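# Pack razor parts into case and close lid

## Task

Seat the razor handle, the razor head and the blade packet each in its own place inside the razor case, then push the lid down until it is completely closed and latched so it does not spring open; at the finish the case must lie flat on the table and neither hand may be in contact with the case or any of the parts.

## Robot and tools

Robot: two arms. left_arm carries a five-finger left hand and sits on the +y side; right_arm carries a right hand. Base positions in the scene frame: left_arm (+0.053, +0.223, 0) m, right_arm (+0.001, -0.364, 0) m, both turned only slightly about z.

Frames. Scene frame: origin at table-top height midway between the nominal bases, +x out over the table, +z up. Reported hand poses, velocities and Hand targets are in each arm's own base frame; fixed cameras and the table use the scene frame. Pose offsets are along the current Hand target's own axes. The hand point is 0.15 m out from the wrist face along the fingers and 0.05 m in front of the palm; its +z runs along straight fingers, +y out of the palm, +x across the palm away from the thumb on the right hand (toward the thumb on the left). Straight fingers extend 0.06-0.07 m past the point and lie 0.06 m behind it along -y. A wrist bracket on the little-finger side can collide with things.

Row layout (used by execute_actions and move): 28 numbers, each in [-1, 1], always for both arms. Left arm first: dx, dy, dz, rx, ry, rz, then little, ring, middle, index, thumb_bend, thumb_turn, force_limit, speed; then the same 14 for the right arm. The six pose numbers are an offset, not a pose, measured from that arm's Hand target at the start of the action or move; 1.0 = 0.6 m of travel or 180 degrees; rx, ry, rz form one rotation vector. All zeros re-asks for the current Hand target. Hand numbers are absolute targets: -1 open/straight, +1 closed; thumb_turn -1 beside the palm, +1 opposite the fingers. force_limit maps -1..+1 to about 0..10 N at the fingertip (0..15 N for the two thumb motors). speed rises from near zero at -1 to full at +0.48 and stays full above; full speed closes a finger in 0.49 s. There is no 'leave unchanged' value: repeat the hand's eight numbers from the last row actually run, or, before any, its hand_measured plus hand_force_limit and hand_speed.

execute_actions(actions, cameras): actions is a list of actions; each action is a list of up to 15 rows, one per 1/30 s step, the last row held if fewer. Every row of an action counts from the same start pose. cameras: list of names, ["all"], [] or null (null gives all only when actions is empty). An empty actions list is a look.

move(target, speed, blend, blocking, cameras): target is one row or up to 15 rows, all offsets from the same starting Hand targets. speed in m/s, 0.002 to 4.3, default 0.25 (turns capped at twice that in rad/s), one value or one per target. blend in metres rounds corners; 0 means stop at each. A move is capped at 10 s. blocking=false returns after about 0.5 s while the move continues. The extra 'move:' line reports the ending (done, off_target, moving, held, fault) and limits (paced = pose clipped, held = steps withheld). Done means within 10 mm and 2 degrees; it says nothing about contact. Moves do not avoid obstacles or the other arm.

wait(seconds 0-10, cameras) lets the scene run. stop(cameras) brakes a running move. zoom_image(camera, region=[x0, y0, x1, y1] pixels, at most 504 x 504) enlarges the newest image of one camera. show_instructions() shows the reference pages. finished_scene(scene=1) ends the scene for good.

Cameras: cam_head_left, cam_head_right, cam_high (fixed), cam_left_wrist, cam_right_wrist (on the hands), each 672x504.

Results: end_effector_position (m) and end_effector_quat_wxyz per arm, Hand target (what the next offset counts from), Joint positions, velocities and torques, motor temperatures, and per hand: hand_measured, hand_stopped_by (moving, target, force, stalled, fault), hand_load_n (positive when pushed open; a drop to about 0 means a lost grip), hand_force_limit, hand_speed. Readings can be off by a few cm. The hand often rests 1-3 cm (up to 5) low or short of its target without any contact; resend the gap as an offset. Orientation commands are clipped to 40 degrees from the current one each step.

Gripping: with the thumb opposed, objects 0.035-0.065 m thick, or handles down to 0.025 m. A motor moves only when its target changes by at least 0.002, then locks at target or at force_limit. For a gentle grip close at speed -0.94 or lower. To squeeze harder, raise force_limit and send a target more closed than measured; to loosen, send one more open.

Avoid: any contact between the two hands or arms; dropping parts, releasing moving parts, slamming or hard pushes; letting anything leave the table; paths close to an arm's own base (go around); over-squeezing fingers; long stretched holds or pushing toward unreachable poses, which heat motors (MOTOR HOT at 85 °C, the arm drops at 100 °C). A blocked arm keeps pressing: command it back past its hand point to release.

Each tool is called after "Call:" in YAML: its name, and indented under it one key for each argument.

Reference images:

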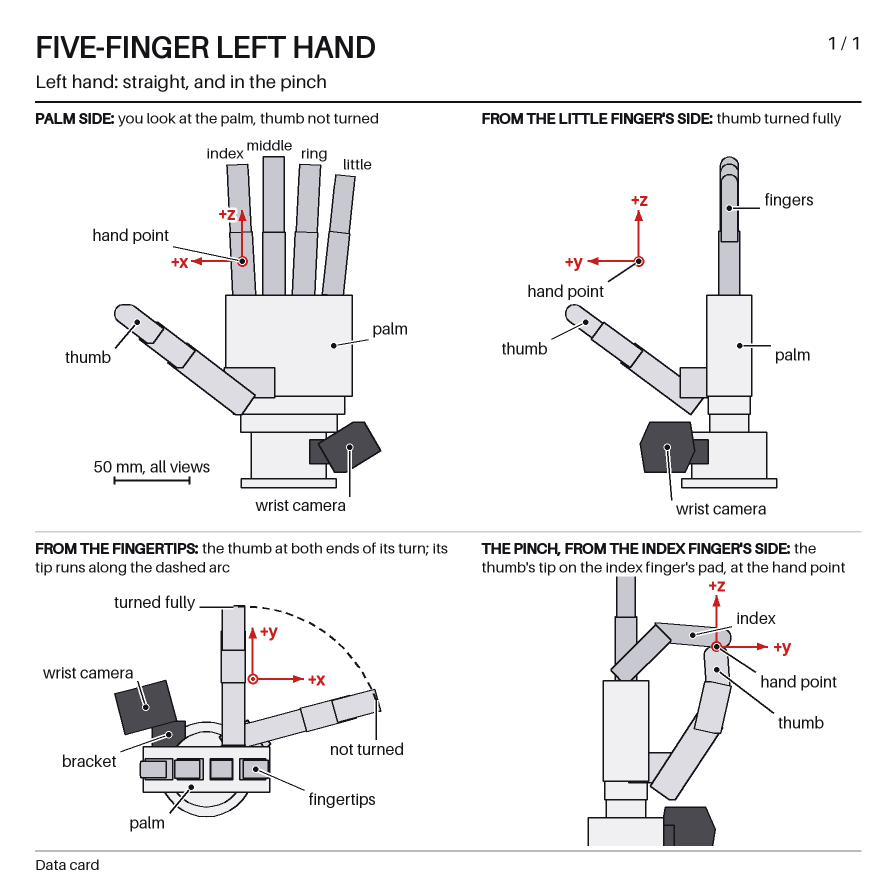

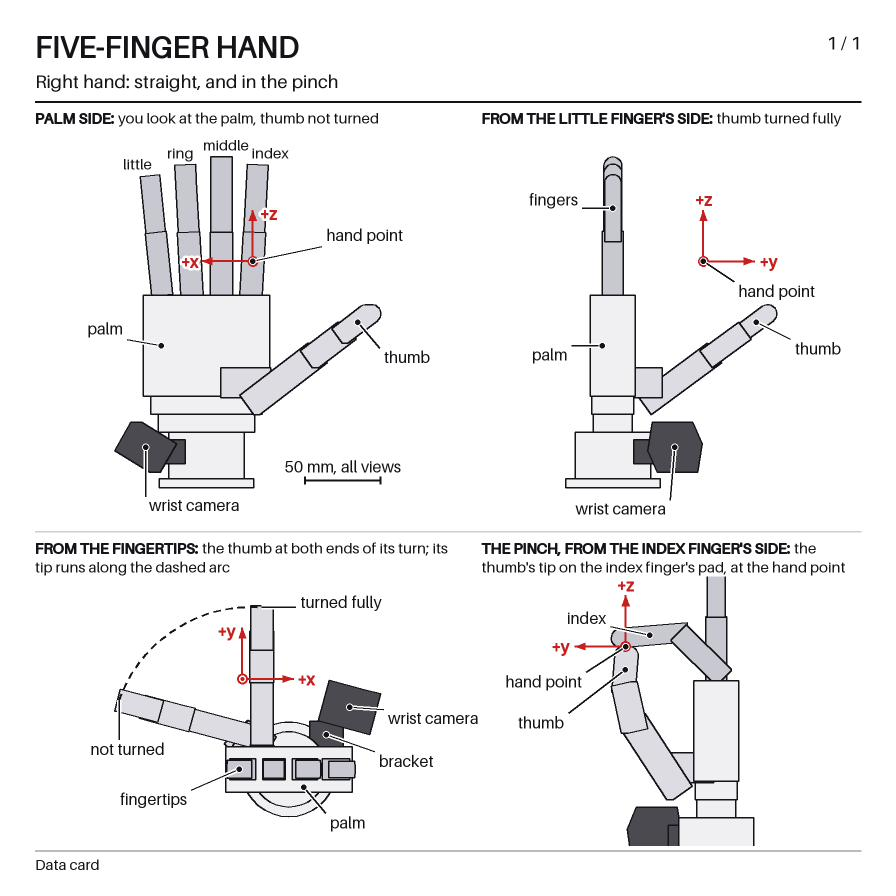

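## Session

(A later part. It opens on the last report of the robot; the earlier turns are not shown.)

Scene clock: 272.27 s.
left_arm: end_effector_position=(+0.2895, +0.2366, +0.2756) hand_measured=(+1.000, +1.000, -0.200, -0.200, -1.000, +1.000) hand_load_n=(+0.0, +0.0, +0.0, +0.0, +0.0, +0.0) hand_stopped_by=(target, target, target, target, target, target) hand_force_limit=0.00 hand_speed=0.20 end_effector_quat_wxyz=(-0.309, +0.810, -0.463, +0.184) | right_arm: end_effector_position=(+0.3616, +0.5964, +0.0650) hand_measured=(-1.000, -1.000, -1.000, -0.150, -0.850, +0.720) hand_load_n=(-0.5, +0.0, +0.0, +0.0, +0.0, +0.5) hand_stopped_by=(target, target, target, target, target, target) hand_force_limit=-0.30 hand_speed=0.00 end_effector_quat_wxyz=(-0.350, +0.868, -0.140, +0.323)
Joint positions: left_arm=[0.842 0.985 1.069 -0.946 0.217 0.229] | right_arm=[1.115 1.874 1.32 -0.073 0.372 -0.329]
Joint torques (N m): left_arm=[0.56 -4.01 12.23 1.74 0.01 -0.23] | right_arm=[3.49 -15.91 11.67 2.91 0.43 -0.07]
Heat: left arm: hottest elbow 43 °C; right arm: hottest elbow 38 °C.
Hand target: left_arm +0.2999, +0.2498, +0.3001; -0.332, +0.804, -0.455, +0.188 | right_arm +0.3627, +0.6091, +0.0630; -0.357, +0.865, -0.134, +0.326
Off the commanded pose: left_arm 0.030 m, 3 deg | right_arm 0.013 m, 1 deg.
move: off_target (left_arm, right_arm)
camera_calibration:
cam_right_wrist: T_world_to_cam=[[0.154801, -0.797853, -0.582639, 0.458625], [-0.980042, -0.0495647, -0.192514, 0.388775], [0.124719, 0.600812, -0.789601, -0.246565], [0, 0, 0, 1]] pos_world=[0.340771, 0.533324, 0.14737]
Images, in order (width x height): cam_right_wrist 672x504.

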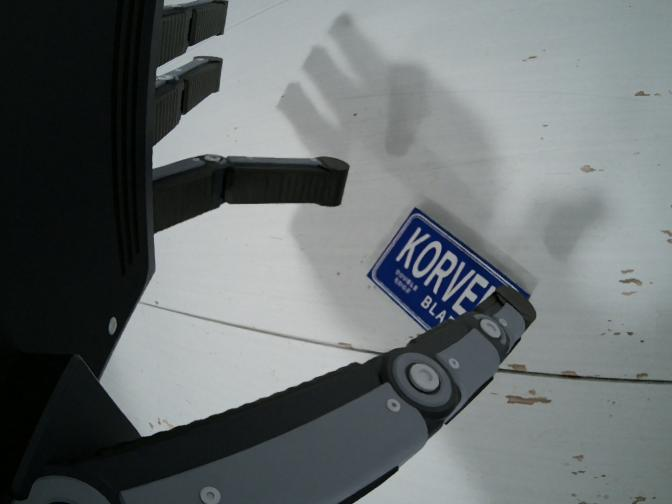

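Call:
move:
  target: [0, 0, 0, 0, 0, 0, 1, 1, -0.2, -0.2, -1, 1, 0, 0.2, -0.0148, 0.0353, 0.0092, 0, 0, 0, -1, -1, -1, -0.15, -0.85, 0.72, -0.3, 0]
  speed: 0.1
  cameras: ["cam_right_wrist"]

Call:
zoom_image:
  camera: "cam_right_wrist"
  region: [300, 60, 620, 380]

Scene clock: 273.97 s.
left_arm: end_effector_position=(+0.2895, +0.2366, +0.2756) hand_measured=(+1.000, +1.000, -0.200, -0.200, -1.000, +1.000) hand_load_n=(+0.0, +0.0, +0.5, +0.0, +0.0, -0.5) hand_stopped_by=(target, target, target, target, target, target) hand_force_limit=0.00 hand_speed=0.20 end_effector_quat_wxyz=(-0.309, +0.810, -0.463, +0.184) | right_arm: end_effector_position=(+0.3627, +0.5987, +0.0553) hand_measured=(-1.000, -1.000, -1.000, -0.150, -0.850, +0.720) hand_load_n=(+0.0, +0.0, +0.0, +0.0, +0.0, +0.0) hand_stopped_by=(target, target, target, target, target, target) hand_force_limit=-0.30 hand_speed=0.00 end_effector_quat_wxyz=(-0.360, +0.862, -0.141, +0.327)
Joint positions: left_arm=[0.842 0.985 1.069 -0.946 0.217 0.229] | right_arm=[1.115 1.888 1.298 -0.012 0.372 -0.329]
Joint torques (N m): left_arm=[0.56 -4.01 12.23 1.74 0.01 -0.23] | right_arm=[3.02 -15.5 9.31 3.04 0.29 -0.15]
Heat: left arm: hottest elbow 43 °C; right arm: hottest elbow 38 °C.
Hand target: left_arm +0.2999, +0.2498, +0.3001; -0.332, +0.804, -0.455, +0.188 | right_arm +0.3597, +0.6012, +0.0410; -0.357, +0.865, -0.134, +0.326
Off the commanded pose: left_arm 0.030 m, 3 deg | right_arm 0.015 m, 1 deg.
move: off_target (left_arm, right_arm)
camera_calibration:
cam_right_wrist: T_world_to_cam=[[0.161933, -0.784707, -0.598341, 0.444869], [-0.977729, -0.0455526, -0.204868, 0.385598], [0.133505, 0.61819, -0.774608, -0.27013], [0, 0, 0, 1]] pos_world=[0.341035, 0.533648, 0.135935]
Images, in order (width x height): cam_right_wrist 672x504.

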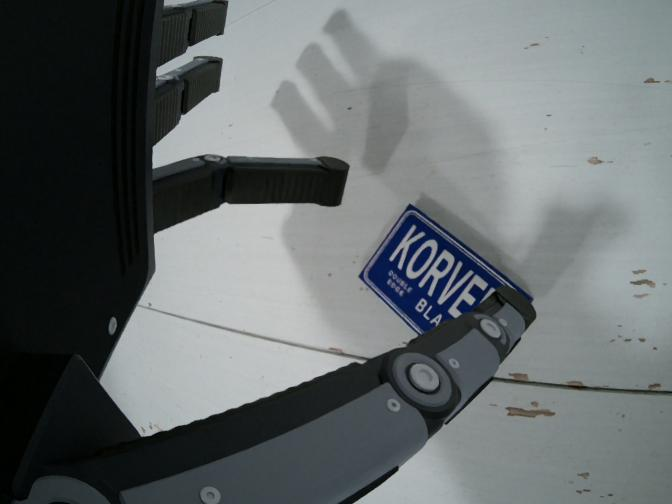

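Scaled by 1.575 from the camera's 672x504 image, which has a finer 960x720 frame.

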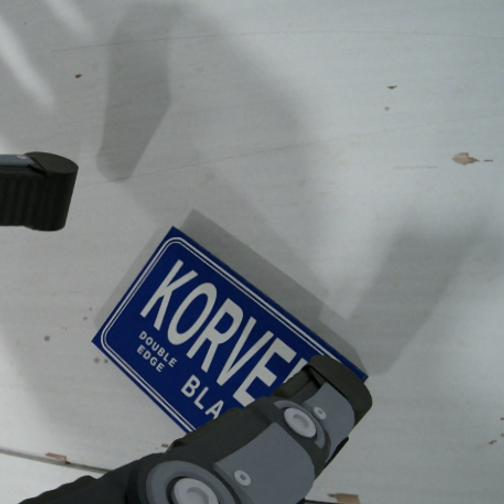

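Call:
move:
  target: [0, 0, 0, 0, 0, 0, 1, 1, -0.2, -0.2, -1, 1, 0, 0.2, -0.0055, 0.0213, -0.0015, 0, 0, 0, -1, -1, -1, -0.15, -0.85, 0.72, -0.3, 0]
  speed: 0.1
  cameras: ["cam_right_wrist"]

Call:
zoom_image:
  camera: "cam_right_wrist"
  region: [300, 60, 620, 380]

Scene clock: 275.10 s.
left_arm: end_effector_position=(+0.2895, +0.2366, +0.2756) hand_measured=(+1.000, +1.000, -0.200, -0.200, -1.000, +1.000) hand_load_n=(+0.0, +0.0, +0.0, +0.0, +0.0, +0.0) hand_stopped_by=(target, target, target, target, target, target) hand_force_limit=0.00 hand_speed=0.20 end_effector_quat_wxyz=(-0.309, +0.810, -0.463, +0.184) | right_arm: end_effector_position=(+0.3597, +0.5923, +0.0450) hand_measured=(-1.000, -1.000, -1.000, -0.150, -0.850, +0.720) hand_load_n=(+0.0, +0.0, +0.0, +0.0, +0.0, +0.0) hand_stopped_by=(target, target, target, target, target, target) hand_force_limit=-0.30 hand_speed=0.00 end_effector_quat_wxyz=(-0.361, +0.862, -0.141, +0.327)
Joint positions: left_arm=[0.842 0.985 1.069 -0.946 0.217 0.229] | right_arm=[1.115 1.888 1.265 0.023 0.372 -0.33]
Joint torques (N m): left_arm=[0.56 -4.01 12.25 1.74 0.01 -0.23] | right_arm=[3.08 -16.09 8.79 2.86 0.32 -0.15]
Heat: left arm: hottest elbow 43 °C; right arm: hottest elbow 38 °C.
Hand target: left_arm +0.2999, +0.2498, +0.3001; -0.332, +0.804, -0.455, +0.188 | right_arm +0.3567, +0.5931, +0.0309; -0.357, +0.865, -0.134, +0.326
Off the commanded pose: left_arm 0.030 m, 3 deg | right_arm 0.014 m, 1 deg.
move: off_target (left_arm, right_arm)
camera_calibration:
cam_right_wrist: T_world_to_cam=[[0.162715, -0.784378, -0.598561, 0.433856], [-0.977544, -0.045822, -0.205692, 0.380357], [0.133913, 0.618589, -0.774219, -0.274197], [0, 0, 0, 1]] pos_world=[0.337939, 0.527351, 0.125637]
Images, in order (width x height): cam_right_wrist 672x504.

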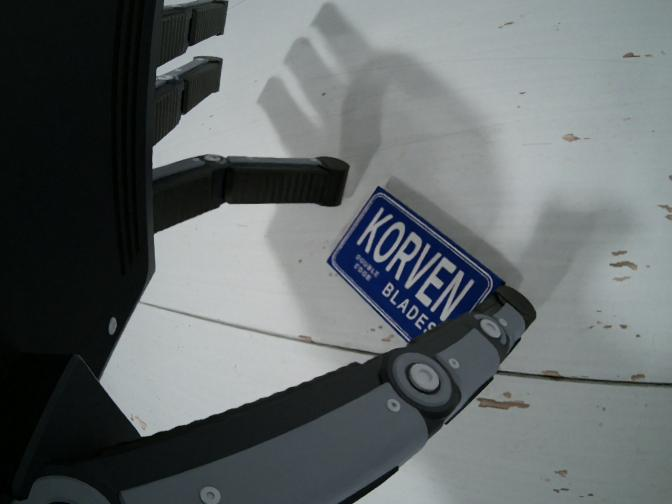

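Scaled by 1.575 from the camera's 672x504 image, which has a finer 960x720 frame.

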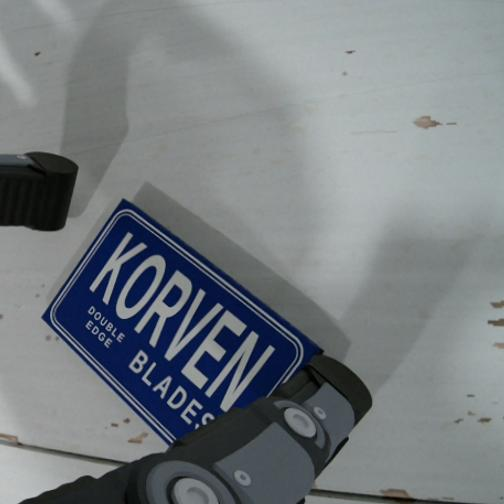

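Call:
move:
  target: [0, 0, 0, 0, 0, 0, 1, 1, -0.2, -0.2, -1, 1, 0, 0.2, -0.0025, 0.0093, -0.0022, -0.0098, -0.0040, -0.0033, -1, -1, -1, -0.15, -0.85, 0.72, -0.3, 0]
  speed: 0.1
  cameras: ["cam_right_wrist"]

Call:
zoom_image:
  camera: "cam_right_wrist"
  region: [300, 60, 620, 380]

Scene clock: 276.90 s.
left_arm: end_effector_position=(+0.2895, +0.2366, +0.2756) hand_measured=(+1.000, +1.000, -0.200, -0.200, -1.000, +1.000) hand_load_n=(+0.0, +0.0, +0.0, +0.0, +0.0, +0.0) hand_stopped_by=(target, target, target, target, target, target) hand_force_limit=0.00 hand_speed=0.20 end_effector_quat_wxyz=(-0.309, +0.810, -0.463, +0.184) | right_arm: end_effector_position=(+0.3591, +0.5912, +0.0440) hand_measured=(-1.000, -1.000, -1.000, -0.150, -0.850, +0.720) hand_load_n=(+0.0, +0.0, +0.0, +0.5, +0.0, +0.5) hand_stopped_by=(target, target, target, target, target, target) hand_force_limit=-0.30 hand_speed=0.00 end_effector_quat_wxyz=(-0.358, +0.864, -0.140, +0.326)
Joint positions: left_arm=[0.842 0.985 1.069 -0.946 0.217 0.229] | right_arm=[1.115 1.888 1.265 0.017 0.372 -0.33]
Joint torques (N m): left_arm=[0.56 -3.96 12.25 1.74 0.01 -0.23] | right_arm=[3.14 -15.79 9.66 1.54 0.24 -0.05]
Heat: left arm: hottest elbow 43 °C; right arm: hottest elbow 38 °C.
Hand target: left_arm +0.2999, +0.2498, +0.3001; -0.332, +0.804, -0.455, +0.188 | right_arm +0.3547, +0.5891, +0.0270; -0.342, +0.873, -0.132, +0.321
Off the commanded pose: left_arm 0.030 m, 3 deg | right_arm 0.018 m, 2 deg.
move: off_target (left_arm, right_arm)
camera_calibration:
cam_right_wrist: T_world_to_cam=[[0.16115, -0.787646, -0.594681, 0.43473], [-0.978077, -0.0469314, -0.202885, 0.380302], [0.131892, 0.614339, -0.777941, -0.270795], [0, 0, 0, 1]] pos_world=[0.337624, 0.526621, 0.125021]
Images, in order (width x height): cam_right_wrist 672x504.

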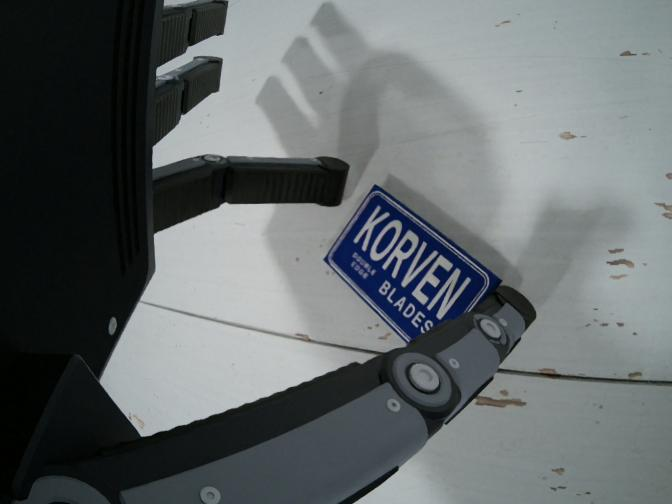

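Scaled by 1.575 from the camera's 672x504 image, which has a finer 960x720 frame.

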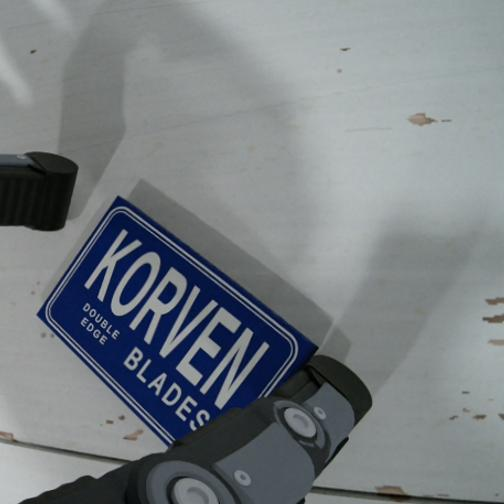

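Call:
move:
  target: [0, 0, 0, 0, 0, 0, 1, 1, -0.2, -0.2, -1, 1, 0, 0.2, -0.0025, 0.0120, -0.0020, 0, 0, 0, -1, -1, -1, -0.15, -0.85, 0.72, -0.3, 0]
  speed: 0.1
  cameras: ["cam_right_wrist"]

Call:
zoom_image:
  camera: "cam_right_wrist"
  region: [300, 60, 620, 380]

Scene clock: 277.90 s.
left_arm: end_effector_position=(+0.2895, +0.2366, +0.2756) hand_measured=(+1.000, +1.000, -0.200, -0.200, -1.000, +1.000) hand_load_n=(+0.0, +0.0, +0.0, +0.0, +0.0, +0.0) hand_stopped_by=(target, target, target, target, target, target) hand_force_limit=0.00 hand_speed=0.20 end_effector_quat_wxyz=(-0.309, +0.810, -0.463, +0.184) | right_arm: end_effector_position=(+0.3589, +0.5907, +0.0432) hand_measured=(-1.000, -1.000, -1.000, -0.150, -0.850, +0.720) hand_load_n=(+0.0, +0.0, +0.0, +2.0, +0.0, +0.0) hand_stopped_by=(target, target, target, target, target, target) hand_force_limit=-0.30 hand_speed=0.00 end_effector_quat_wxyz=(-0.358, +0.864, -0.140, +0.326)
Joint positions: left_arm=[0.842 0.985 1.069 -0.946 0.217 0.229] | right_arm=[1.115 1.888 1.264 0.017 0.372 -0.33]
Joint torques (N m): left_arm=[0.56 -3.96 12.23 1.73 0.01 -0.23] | right_arm=[2.02 -15.15 7.79 2.19 0.18 -0.05]
Heat: left arm: hottest elbow 43 °C; right arm: hottest elbow 38 °C.
Hand target: left_arm +0.2999, +0.2498, +0.3001; -0.332, +0.804, -0.455, +0.188 | right_arm +0.3527, +0.5839, +0.0221; -0.342, +0.873, -0.132, +0.321
Off the commanded pose: left_arm 0.030 m, 3 deg | right_arm 0.023 m, 2 deg.
move: off_target (left_arm, right_arm)
camera_calibration:
cam_right_wrist: T_world_to_cam=[[0.160703, -0.78842, -0.593775, 0.434528], [-0.978219, -0.047145, -0.202152, 0.38003], [0.131387, 0.613328, -0.778823, -0.270175], [0, 0, 0, 1]] pos_world=[0.33742, 0.526214, 0.124417]
Images, in order (width x height): cam_right_wrist 672x504.

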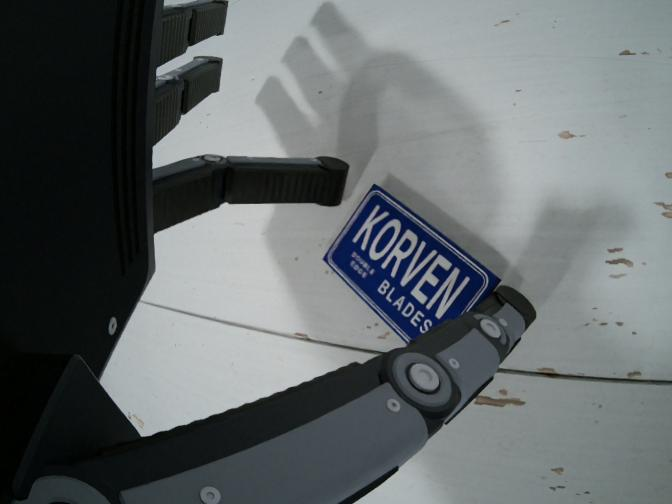

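Scaled by 1.575 from the camera's 672x504 image, which has a finer 960x720 frame.

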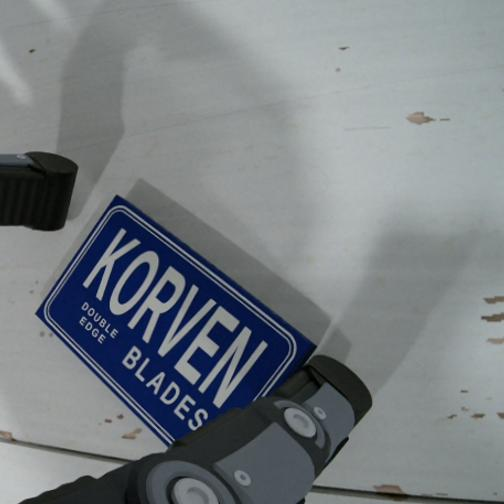

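Call:
move:
  target: [0, 0, 0, 0, 0, 0, 1, 1, -0.2, -0.2, -1, 1, 0, 0.2, 0, 0, 0, 0, 0, 0, -1, -1, -1, 0.3, -0.85, 0.72, 0.1, -0.85]
  speed: 0.1
  cameras: ["cam_right_wrist"]

Call:
zoom_image:
  camera: "cam_right_wrist"
  region: [300, 60, 620, 380]

Scene clock: 278.97 s.
left_arm: end_effector_position=(+0.2895, +0.2366, +0.2756) hand_measured=(+1.000, +1.000, -0.200, -0.200, -1.000, +1.000) hand_load_n=(+0.0, +0.0, +0.0, +0.0, +0.0, +0.0) hand_stopped_by=(target, target, target, target, target, target) hand_force_limit=0.00 hand_speed=0.20 end_effector_quat_wxyz=(-0.309, +0.810, -0.463, +0.184) | right_arm: end_effector_position=(+0.3582, +0.5894, +0.0416) hand_measured=(-1.000, -1.000, -1.000, +0.028, -0.850, +0.720) hand_load_n=(+0.0, +0.0, +0.0, +5.5, +4.0, -1.0) hand_stopped_by=(target, target, target, force, target, target) hand_force_limit=0.10 hand_speed=-0.85 end_effector_quat_wxyz=(-0.356, +0.865, -0.140, +0.325)
Joint positions: left_arm=[0.842 0.985 1.069 -0.946 0.217 0.229] | right_arm=[1.115 1.888 1.26 0.017 0.372 -0.331]
Joint torques (N m): left_arm=[0.5 -3.96 12.25 1.73 0.01 -0.23] | right_arm=[2.61 -15.27 8.24 2.1 0.19 -0.03]
Heat: left arm: hottest elbow 43 °C; right arm: hottest elbow 38 °C.
Hand target: left_arm +0.2999, +0.2498, +0.3001; -0.332, +0.804, -0.455, +0.188 | right_arm +0.3526, +0.5839, +0.0219; -0.342, +0.873, -0.132, +0.321
Off the commanded pose: left_arm 0.030 m, 3 deg | right_arm 0.021 m, 2 deg.
move: off_target (left_arm, right_arm)
camera_calibration:
cam_right_wrist: T_world_to_cam=[[0.160281, -0.790279, -0.591413, 0.433815], [-0.978488, -0.0483666, -0.200553, 0.379637], [0.129888, 0.610835, -0.781031, -0.268483], [0, 0, 0, 1]] pos_world=[0.336811, 0.525196, 0.123007]
Images, in order (width x height): cam_right_wrist 672x504.

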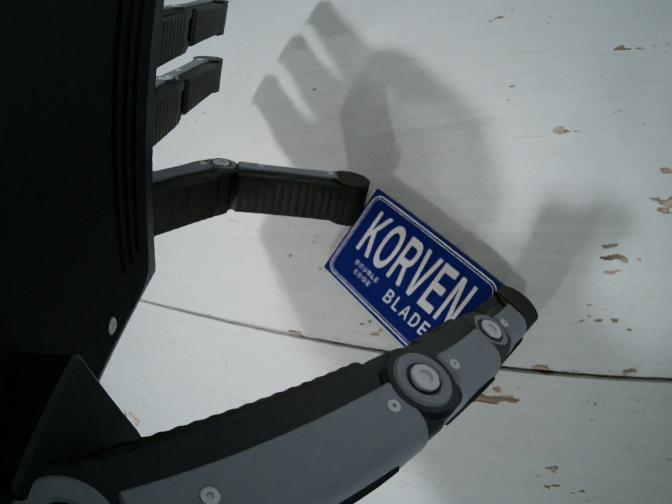

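Scaled by 1.575 from the camera's 672x504 image, which has a finer 960x720 frame.

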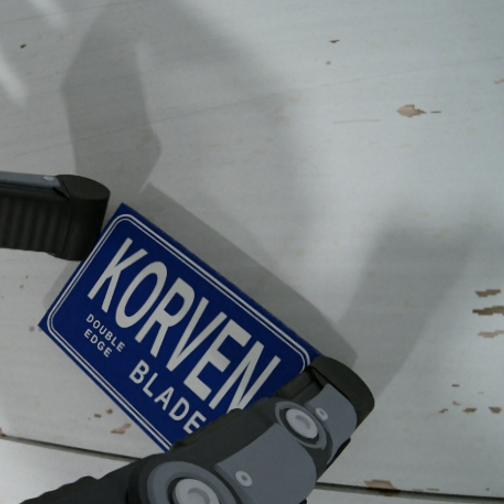

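Call:
move:
  target:
    - [0, 0, 0, 0, 0, 0, 1, 1, -0.2, -0.2, -1, 1, 0, 0.2, 0, 0, 0, 0, 0, 0, -1, -1, -1, 0.35, -0.85, 0.72, 0.4, -0.85]
    - [0, 0, 0, 0, 0, 0, 1, 1, -0.2, -0.2, -1, 1, 0, 0.2, 0.0558, -0.0980, -0.0480, 0, 0, 0, -1, -1, -1, 0.35, -0.85, 0.72, 0.4, -0.85]
  speed: 0.08
  cameras: ["cam_right_wrist"]

Call:
zoom_image:
  camera: "cam_right_wrist"
  region: [300, 60, 620, 380]

Scene clock: 281.77 s.
left_arm: end_effector_position=(+0.2895, +0.2366, +0.2756) hand_measured=(+1.000, +1.000, -0.200, -0.200, -1.000, +1.000) hand_load_n=(+0.0, +0.0, +0.0, +0.0, +0.0, +0.0) hand_stopped_by=(target, target, target, target, target, target) hand_force_limit=0.00 hand_speed=0.20 end_effector_quat_wxyz=(-0.309, +0.810, -0.463, +0.184) | right_arm: end_effector_position=(+0.3547, +0.5827, +0.0717) hand_measured=(-1.000, -1.000, -1.000, +0.040, -0.850, +0.720) hand_load_n=(+0.0, +0.0, +0.0, +0.0, +0.0, +0.0) hand_stopped_by=(target, target, target, force, target, target) hand_force_limit=0.40 hand_speed=-0.85 end_effector_quat_wxyz=(-0.328, +0.880, -0.135, +0.316)
Joint positions: left_arm=[0.842 0.985 1.069 -0.946 0.217 0.229] | right_arm=[1.115 1.843 1.32 -0.155 0.371 -0.331]
Joint torques (N m): left_arm=[0.56 -3.96 12.25 1.73 0.01 -0.23] | right_arm=[2.02 -17.79 13.68 1.89 0.3 -0.14]
Heat: left arm: hottest elbow 43 °C; right arm: hottest elbow 37 °C.
Hand target: left_arm +0.2999, +0.2498, +0.3001; -0.332, +0.804, -0.455, +0.188 | right_arm +0.3600, +0.5970, +0.0942; -0.342, +0.873, -0.132, +0.321
Off the commanded pose: left_arm 0.030 m, 3 deg | right_arm 0.027 m, 2 deg.
move: off_target (left_arm, right_arm)
camera_calibration:
cam_right_wrist: T_world_to_cam=[[0.144183, -0.824221, -0.547605, 0.469307], [-0.983932, -0.0605224, -0.167973, 0.388674], [0.105305, 0.563025, -0.819704, -0.201094], [0, 0, 0, 1]] pos_world=[0.335939, 0.523557, 0.157443]
Images, in order (width x height): cam_right_wrist 672x504.

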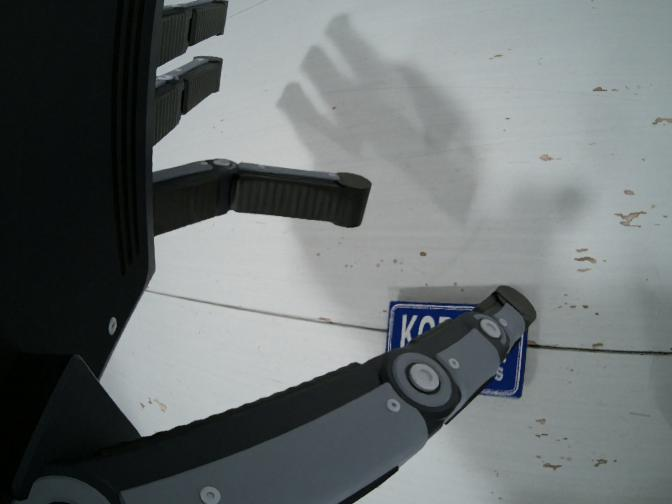

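Scaled by 1.575 from the camera's 672x504 image, which has a finer 960x720 frame.

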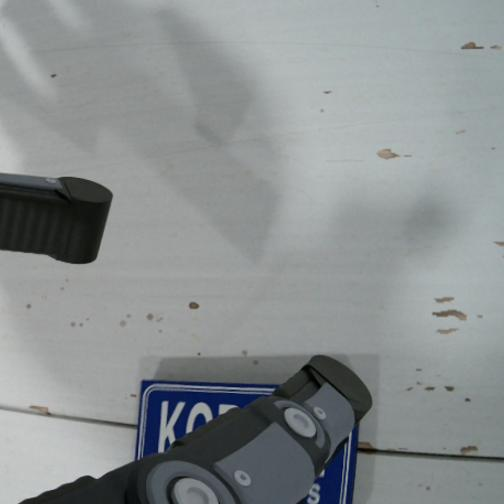

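Call:
move:
  target: [0, 0, 0, 0, 0, 0, 1, 1, -0.2, -0.2, -1, 1, 0, 0.2, -0.0288, 0.0162, -0.0463, 0.0519, -0.2497, -0.0095, -1, -1, -1, -0.15, -0.85, 0.72, -0.3, 0]
  speed: 0.12
  cameras: ["cam_right_wrist"]

Call:
zoom_image:
  camera: "cam_right_wrist"
  region: [300, 100, 620, 420]

Scene clock: 288.53 s.
left_arm: end_effector_position=(+0.2895, +0.2366, +0.2756) hand_measured=(+1.000, +1.000, -0.200, -0.200, -1.000, +1.000) hand_load_n=(+0.0, +0.0, +0.0, +0.0, +0.0, +0.0) hand_stopped_by=(target, target, target, target, target, target) hand_force_limit=0.00 hand_speed=0.20 end_effector_quat_wxyz=(-0.309, +0.810, -0.463, +0.184) | right_arm: end_effector_position=(+0.3155, +0.5746, +0.0915) hand_measured=(-1.000, -1.000, -1.000, -0.150, -0.850, +0.720) hand_load_n=(+0.0, +0.0, +0.0, +0.0, +0.0, +0.0) hand_stopped_by=(target, target, target, target, target, target) hand_force_limit=-0.30 hand_speed=0.00 end_effector_quat_wxyz=(-0.427, +0.903, +0.044, -0.028)
Joint positions: left_arm=[0.842 0.985 1.069 -0.946 0.217 0.229] | right_arm=[0.915 1.854 1.425 -0.422 -0.569 -0.535]
Joint torques (N m): left_arm=[0.5 -3.96 12.25 1.73 0.01 -0.23] | right_arm=[2.26 -14.97 14.12 1.42 -0.32 -0.09]
Heat: left arm: hottest elbow 43 °C; right arm: hottest elbow 38 °C.
Hand target: left_arm +0.2999, +0.2498, +0.3001; -0.332, +0.804, -0.455, +0.188 | right_arm +0.3288, +0.5834, +0.0948; -0.430, +0.901, +0.047, -0.023
Off the commanded pose: left_arm 0.030 m, 3 deg | right_arm 0.016 m, 1 deg.
move: off_target (left_arm, right_arm)
camera_calibration:
cam_right_wrist: T_world_to_cam=[[0.273815, -0.586833, -0.762006, 0.321351], [-0.738473, -0.63587, 0.224335, 0.570155], [-0.616184, 0.501295, -0.607471, 0.0674477], [0, 0, 0, 1]] pos_world=[0.374614, 0.517313, 0.157938]
Images, in order (width x height): cam_right_wrist 672x504.

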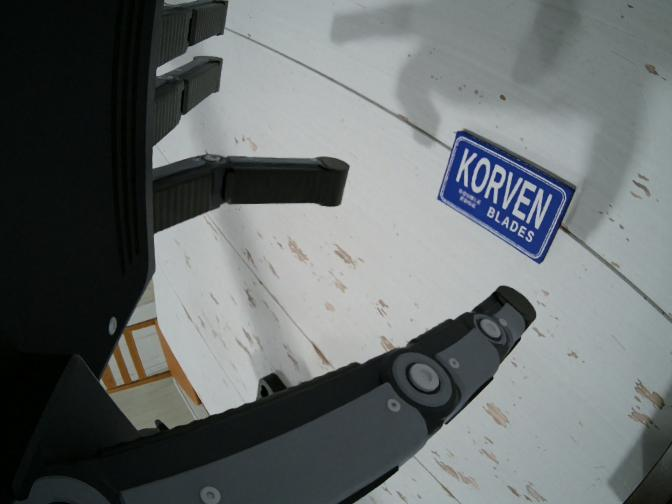

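Scaled by 1.575 from the camera's 672x504 image, which has a finer 960x720 frame.

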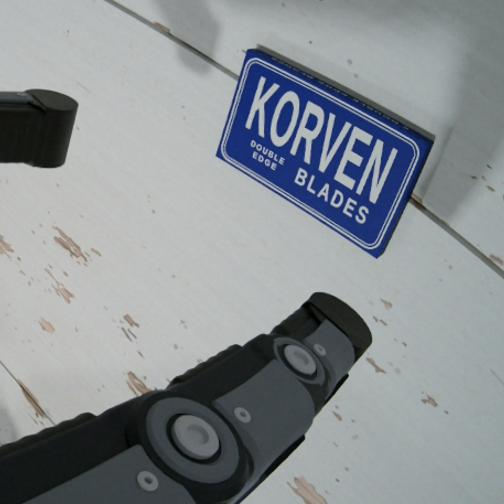

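Call:
execute_actions:
  actions: []
  cameras: ["cam_right_wrist", "cam_head_left", "cam_high"]

Scene clock: 289.97 s.
left_arm: end_effector_position=(+0.2895, +0.2366, +0.2756) hand_measured=(+1.000, +1.000, -0.200, -0.200, -1.000, +1.000) hand_load_n=(+0.0, +0.0, +0.0, +0.5, +0.0, +0.5) hand_stopped_by=(target, target, target, target, target, target) hand_force_limit=0.00 hand_speed=0.20 end_effector_quat_wxyz=(-0.309, +0.810, -0.463, +0.184) | right_arm: end_effector_position=(+0.3155, +0.5746, +0.0914) hand_measured=(-1.000, -1.000, -1.000, -0.150, -0.850, +0.720) hand_load_n=(+0.0, -0.5, +0.0, +0.0, +0.0, +0.0) hand_stopped_by=(target, target, target, target, target, target) hand_force_limit=-0.30 hand_speed=0.00 end_effector_quat_wxyz=(-0.427, +0.903, +0.045, -0.027)
Joint positions: left_arm=[0.842 0.985 1.069 -0.946 0.217 0.229] | right_arm=[0.915 1.854 1.425 -0.422 -0.569 -0.536]
Joint velocities: within noise
Joint torques (N m): left_arm=[0.56 -3.96 12.25 1.74 0.01 -0.23] | right_arm=[2.2 -15.91 14.2 1.51 -0.39 -0.09]
Motor temperatures (°C): left_arm=[25 29 43 28 27 25] | right_arm=[29 34 38 29 26 28]
Heat: left arm: hottest elbow 43 °C; right arm: hottest elbow 38 °C.
Hand target: left_arm +0.2999, +0.2498, +0.3001; -0.332, +0.804, -0.455, +0.188 | right_arm +0.3288, +0.5834, +0.0948; -0.430, +0.901, +0.047, -0.023
Off the commanded pose: left_arm 0.030 m, 3 deg | right_arm 0.016 m, 1 deg.
camera_calibration:
cam_right_wrist: T_world_to_cam=[[0.274604, -0.586685, -0.761835, 0.320922], [-0.738284, -0.636256, 0.223863, 0.570433], [-0.61606, 0.500977, -0.607859, 0.0676893], [0, 0, 0, 1]] pos_world=[0.374716, 0.517311, 0.157936]
Images, in order (width x height): cam_head_left 672x504, cam_high 672x504, cam_right_wrist 672x504.

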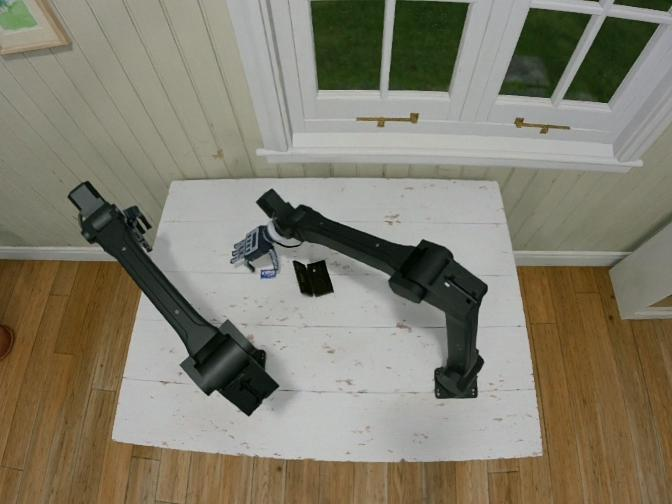

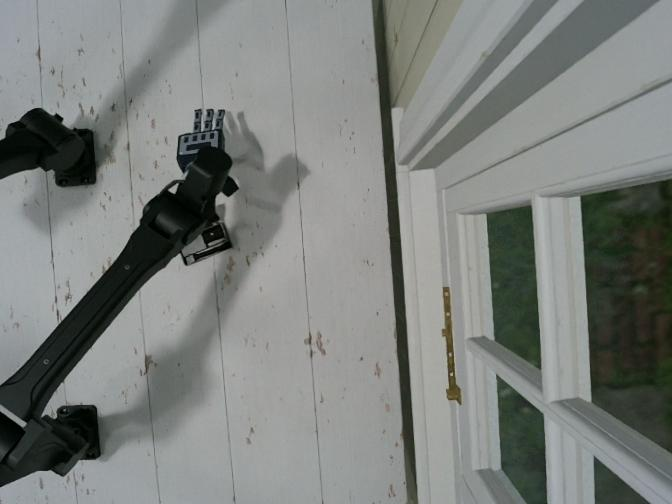

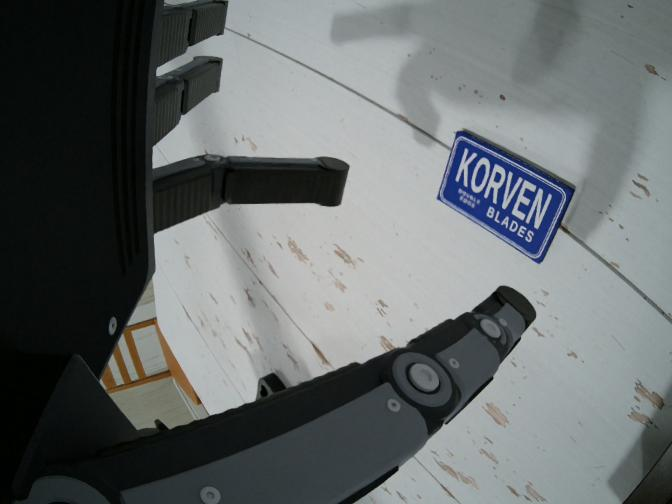

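Call:
zoom_image:
  camera: "cam_right_wrist"
  region: [200, 120, 400, 270]

Call:
zoom_image:
  camera: "cam_right_wrist"
  region: [380, 230, 600, 395]

Scaled by 2.520 from the camera's 672x504 image, which has a finer 960x720 frame.

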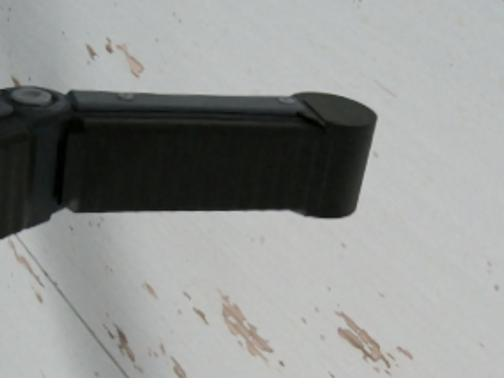

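Scaled by 2.291 from the camera's 672x504 image, which has a finer 960x720 frame.

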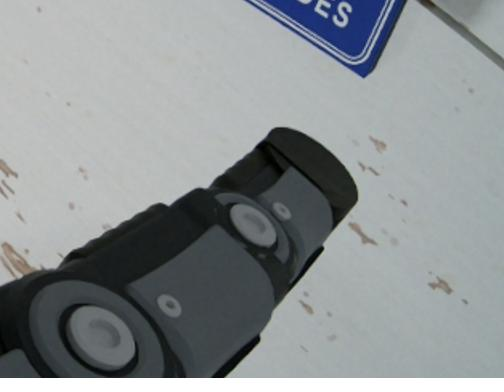

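Call:
move:
  target:
    - [0,0,0,0,0,0,1,1,-0.2,-0.2,-1,1,0,0.2,-0.0133,-0.085,-0.0669,0,0,0,-1,-1,-1,-0.15,-0.85,0.72,-0.3,0]
    - [0,0,0,0,0,0,1,1,-0.2,-0.2,-1,1,0,0.2,-0.0476,-0.1587,-0.1347,-0.0031,0.2798,-0.3462,-1,-1,-1,-0.15,-0.85,0.72,-0.3,0]
  speed: [0.2,0.3]
  blend: [0.03,0]
  cameras: ["cam_right_wrist"]

Scene clock: 312.93 s.
left_arm: end_effector_position=(+0.2895, +0.2366, +0.2756) hand_measured=(+1.000, +1.000, -0.200, -0.200, -1.000, +1.000) hand_load_n=(+0.0, +0.0, +0.0, +0.0, +0.0, +0.0) hand_stopped_by=(target, target, target, target, target, target) hand_force_limit=0.00 hand_speed=0.20 end_effector_quat_wxyz=(-0.309, +0.810, -0.463, +0.184) | right_arm: end_effector_position=(+0.3035, +0.5740, +0.2295) hand_measured=(-1.000, -1.000, -1.000, -0.150, -0.850, +0.720) hand_load_n=(+0.0, +0.0, +0.0, +0.0, +0.0, +0.5) hand_stopped_by=(target, target, target, target, target, target) hand_force_limit=-0.30 hand_speed=0.00 end_effector_quat_wxyz=(-0.358, +0.679, +0.307, +0.563)
Joint positions: left_arm=[0.842 0.985 1.069 -0.946 0.217 0.229] | right_arm=[1.24 1.548 0.958 0.478 0.248 -1.402]
Joint torques (N m): left_arm=[0.56 -3.96 12.25 1.73 0.01 -0.23] | right_arm=[2.78 -10.75 9.29 3.32 0.14 -0.07]
Heat: left arm: hottest elbow 44 °C; right arm: hottest elbow 40 °C.
Hand target: left_arm +0.2999, +0.2498, +0.3001; -0.332, +0.804, -0.455, +0.188 | right_arm +0.3007, +0.5774, +0.2197; -0.356, +0.677, +0.313, +0.563
Off the commanded pose: left_arm 0.030 m, 3 deg | right_arm 0.011 m, 1 deg.
move: off_target (left_arm, right_arm)
camera_calibration:
cam_right_wrist: T_world_to_cam=[[0.842412, -0.53293, 0.0795508, 0.0328054], [-0.298399, -0.584332, -0.754661, 0.591495], [0.448666, 0.611998, -0.651274, -0.232425], [0, 0, 0, 1]] pos_world=[0.253147, 0.505356, 0.292396]
Images, in order (width x height): cam_right_wrist 672x504.

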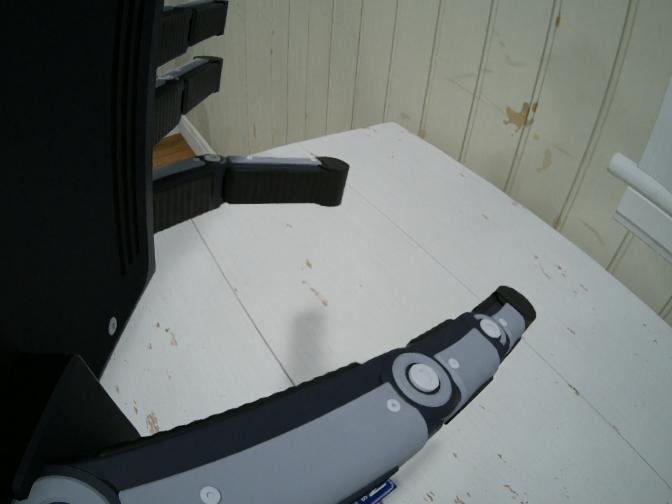

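Call:
move:
  target: [0,0,0,0,0,0,1,1,-0.2,-0.2,-1,1,0,0.2,-0.1805,0.0238,0.021,0,0,0,-1,-1,-1,-0.15,-0.85,0.72,-0.3,0]
  speed: 0.15
  cameras: ["cam_right_wrist", "cam_head_left"]

Scene clock: 314.73 s.
left_arm: end_effector_position=(+0.2895, +0.2366, +0.2756) hand_measured=(+1.000, +1.000, -0.200, -0.200, -1.000, +1.000) hand_load_n=(+0.0, +0.0, +0.0, +0.0, +0.0, +0.0) hand_stopped_by=(target, target, target, target, target, target) hand_force_limit=0.00 hand_speed=0.20 end_effector_quat_wxyz=(-0.309, +0.810, -0.463, +0.184) | right_arm: end_effector_position=(+0.3038, +0.5748, +0.1155) hand_measured=(-1.000, -1.000, -1.000, -0.150, -0.850, +0.720) hand_load_n=(+0.0, +0.0, +0.0, +0.0, +0.0, +0.0) hand_stopped_by=(target, target, target, target, target, target) hand_force_limit=-0.30 hand_speed=0.00 end_effector_quat_wxyz=(-0.356, +0.680, +0.309, +0.562)
Joint positions: left_arm=[0.842 0.985 1.069 -0.946 0.217 0.229] | right_arm=[1.24 1.776 0.866 0.791 0.248 -1.402]
Joint torques (N m): left_arm=[0.56 -4.01 12.23 1.73 0.01 -0.23] | right_arm=[2.78 -12.04 7.72 3.15 0.13 -0.17]
Heat: left arm: hottest elbow 44 °C; right arm: hottest elbow 40 °C.
Hand target: left_arm +0.2999, +0.2498, +0.3001; -0.332, +0.804, -0.455, +0.188 | right_arm +0.3009, +0.5775, +0.1096; -0.355, +0.677, +0.313, +0.563
Off the commanded pose: left_arm 0.030 m, 3 deg | right_arm 0.007 m, 1 deg.
move: off_target (left_arm)
camera_calibration:
cam_right_wrist: T_world_to_cam=[[0.84258, -0.532296, 0.0819759, 0.0412936], [-0.299644, -0.589799, -0.749901, 0.50902], [0.447518, 0.607288, -0.656452, -0.303694], [0, 0, 0, 1]] pos_world=[0.25364, 0.506629, 0.178969]
Images, in order (width x height): cam_head_left 672x504, cam_right_wrist 672x504.

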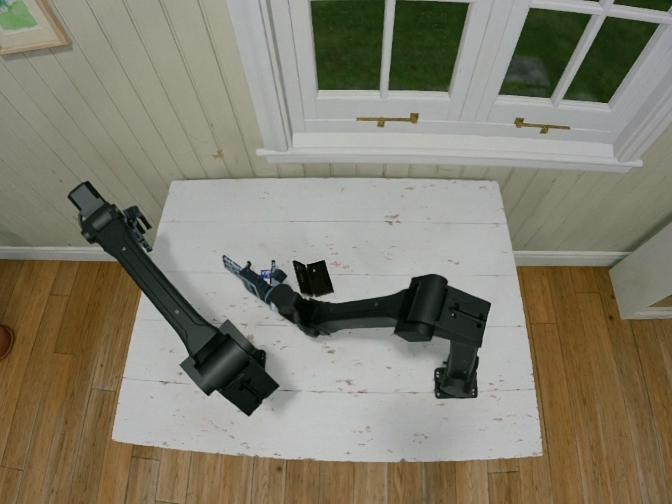

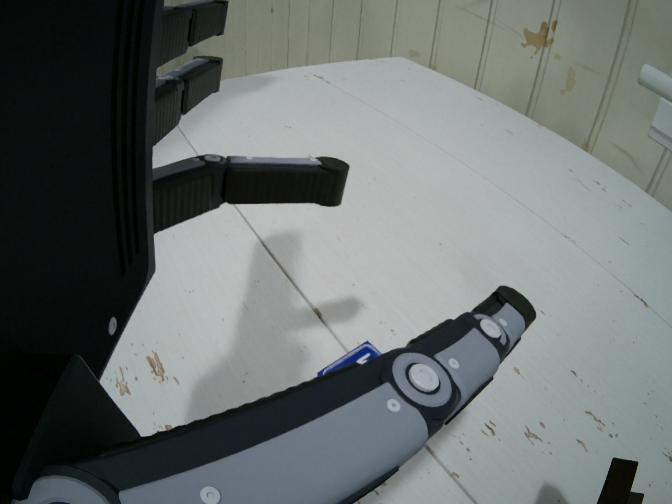

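Call:
zoom_image:
  camera: "cam_head_left"
  region: [200, 220, 380, 350]

Call:
zoom_image:
  camera: "cam_right_wrist"
  region: [260, 280, 460, 430]

Scaled by 2.800 from the camera's 672x504 image, which has a finer 960x720 frame.

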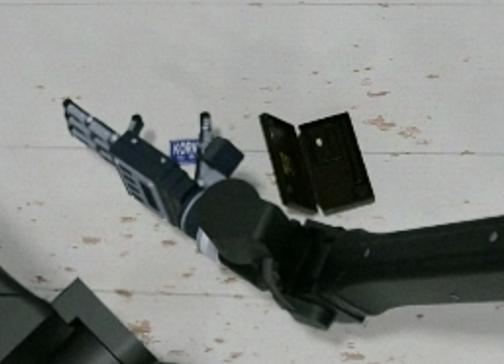

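Scaled by 2.520 from the camera's 672x504 image, which has a finer 960x720 frame.

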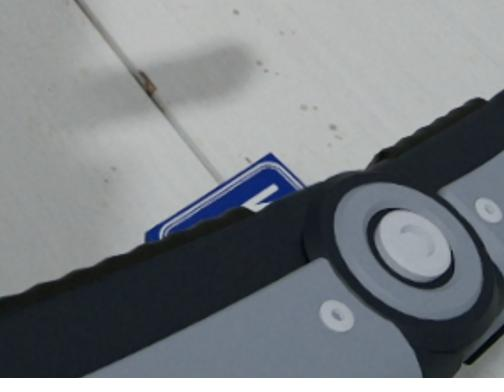

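Call:
move:
  target: [0,0,0,0,0,0,1,1,-0.2,-0.2,-1,1,0,0.2,-0.082,0.0108,0.0096,0,0,0,-1,-1,-1,-0.15,-0.85,0.72,-0.3,0]
  speed: 0.1
  cameras: ["cam_right_wrist"]

Scene clock: 317.17 s.
left_arm: end_effector_position=(+0.2895, +0.2366, +0.2756) hand_measured=(+1.000, +1.000, -0.200, -0.200, -1.000, +1.000) hand_load_n=(+0.0, +0.0, +0.0, +0.0, +0.0, +0.0) hand_stopped_by=(target, target, target, target, target, target) hand_force_limit=0.00 hand_speed=0.20 end_effector_quat_wxyz=(-0.309, +0.810, -0.463, +0.184) | right_arm: end_effector_position=(+0.3042, +0.5759, +0.0666) hand_measured=(-1.000, -1.000, -1.000, -0.150, -0.850, +0.720) hand_load_n=(+0.0, +0.0, +0.0, +0.0, +0.0, +0.0) hand_stopped_by=(target, target, target, target, target, target) hand_force_limit=-0.30 hand_speed=0.00 end_effector_quat_wxyz=(-0.356, +0.680, +0.308, +0.562)
Joint positions: left_arm=[0.842 0.985 1.069 -0.946 0.217 0.229] | right_arm=[1.24 1.902 0.857 0.927 0.248 -1.402]
Joint torques (N m): left_arm=[0.56 -3.96 12.23 1.74 0.01 -0.23] | right_arm=[3.25 -13.27 6.65 3.63 0.14 -0.11]
Heat: left arm: hottest elbow 44 °C; right arm: hottest elbow 39 °C.
Hand target: left_arm +0.2999, +0.2498, +0.3001; -0.332, +0.804, -0.455, +0.188 | right_arm +0.3009, +0.5776, +0.0597; -0.356, +0.677, +0.313, +0.563
Off the commanded pose: left_arm 0.030 m, 3 deg | right_arm 0.008 m, 1 deg.
move: off_target (left_arm)
camera_calibration:
cam_right_wrist: T_world_to_cam=[[0.842516, -0.532459, 0.0815684, 0.0457426], [-0.299185, -0.58847, -0.751126, 0.472333], [0.447945, 0.608432, -0.6551, -0.337467], [0, 0, 0, 1]] pos_world=[0.253943, 0.507636, 0.129976]
Images, in order (width x height): cam_right_wrist 672x504.

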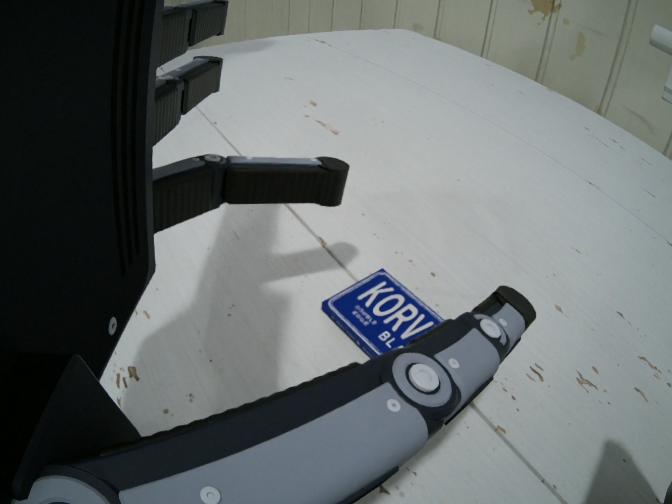

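Call:
zoom_image:
  camera: "cam_right_wrist"
  region: [290, 240, 490, 390]

Scaled by 2.520 from the camera's 672x504 image, which has a finer 960x720 frame.

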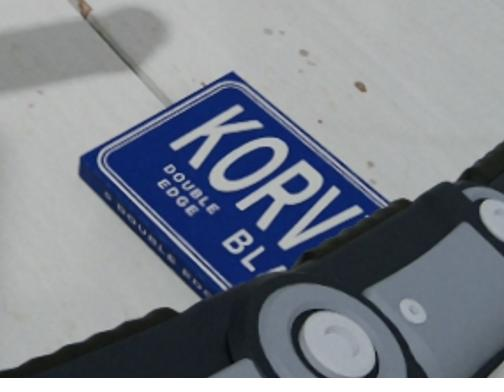

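Call:
move:
  target: [0,0,0,0,0,0,1,1,-0.2,-0.2,-1,1,0,0.2,-0.0305,0.006,-0.0073,0,0,0,-1,-1,-1,-0.15,-0.85,0.72,-0.3,0]
  speed: 0.06
  cameras: ["cam_right_wrist"]

Scene clock: 320.67 s.
left_arm: end_effector_position=(+0.2895, +0.2366, +0.2756) hand_measured=(+1.000, +1.000, -0.200, -0.200, -1.000, +1.000) hand_load_n=(+0.0, +0.5, +0.0, +0.0, +0.0, +0.0) hand_stopped_by=(target, target, target, target, target, target) hand_force_limit=0.00 hand_speed=0.20 end_effector_quat_wxyz=(-0.309, +0.810, -0.463, +0.184) | right_arm: end_effector_position=(+0.3027, +0.5714, +0.0510) hand_measured=(-1.000, -1.000, -1.000, -0.150, -0.850, +0.720) hand_load_n=(+0.0, +0.0, +0.0, +0.0, +0.0, +0.0) hand_stopped_by=(target, target, target, target, target, target) hand_force_limit=-0.30 hand_speed=0.00 end_effector_quat_wxyz=(-0.358, +0.678, +0.307, +0.563)
Joint positions: left_arm=[0.842 0.985 1.069 -0.946 0.217 0.229] | right_arm=[1.24 1.939 0.842 0.984 0.248 -1.402]
Joint torques (N m): left_arm=[0.56 -3.96 12.23 1.74 0.01 -0.23] | right_arm=[3.14 -13.8 6.02 3.14 0.18 -0.1]
Heat: left arm: hottest elbow 44 °C; right arm: hottest elbow 39 °C.
Hand target: left_arm +0.2999, +0.2498, +0.3001; -0.332, +0.804, -0.455, +0.188 | right_arm +0.2985, +0.5716, +0.0419; -0.356, +0.677, +0.313, +0.563
Off the commanded pose: left_arm 0.030 m, 3 deg | right_arm 0.010 m, 1 deg.
move: off_target (left_arm)
camera_calibration:
cam_right_wrist: T_world_to_cam=[[0.842421, -0.532789, 0.0803944, 0.0461667], [-0.297921, -0.584895, -0.754414, 0.455297], [0.448966, 0.611583, -0.651457, -0.346569], [0, 0, 0, 1]] pos_world=[0.252348, 0.502854, 0.113996]
Images, in order (width x height): cam_right_wrist 672x504.

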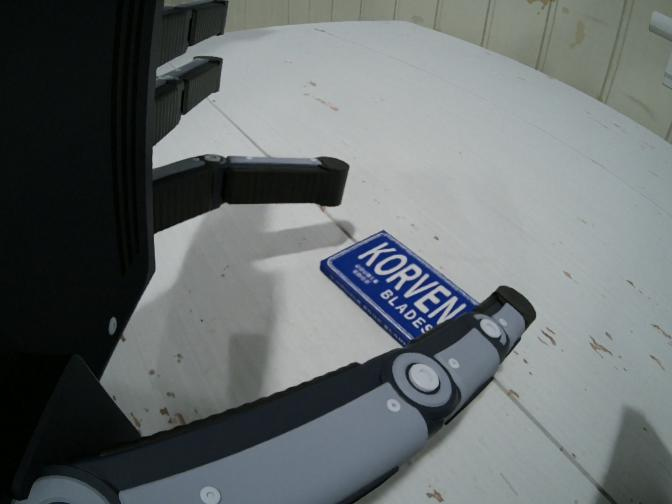

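Call:
zoom_image:
  camera: "cam_right_wrist"
  region: [300, 150, 560, 345]

Scaled by 1.938 from the camera's 672x504 image, which has a finer 960x720 frame.

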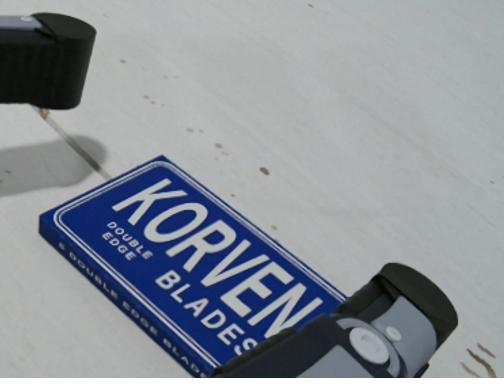

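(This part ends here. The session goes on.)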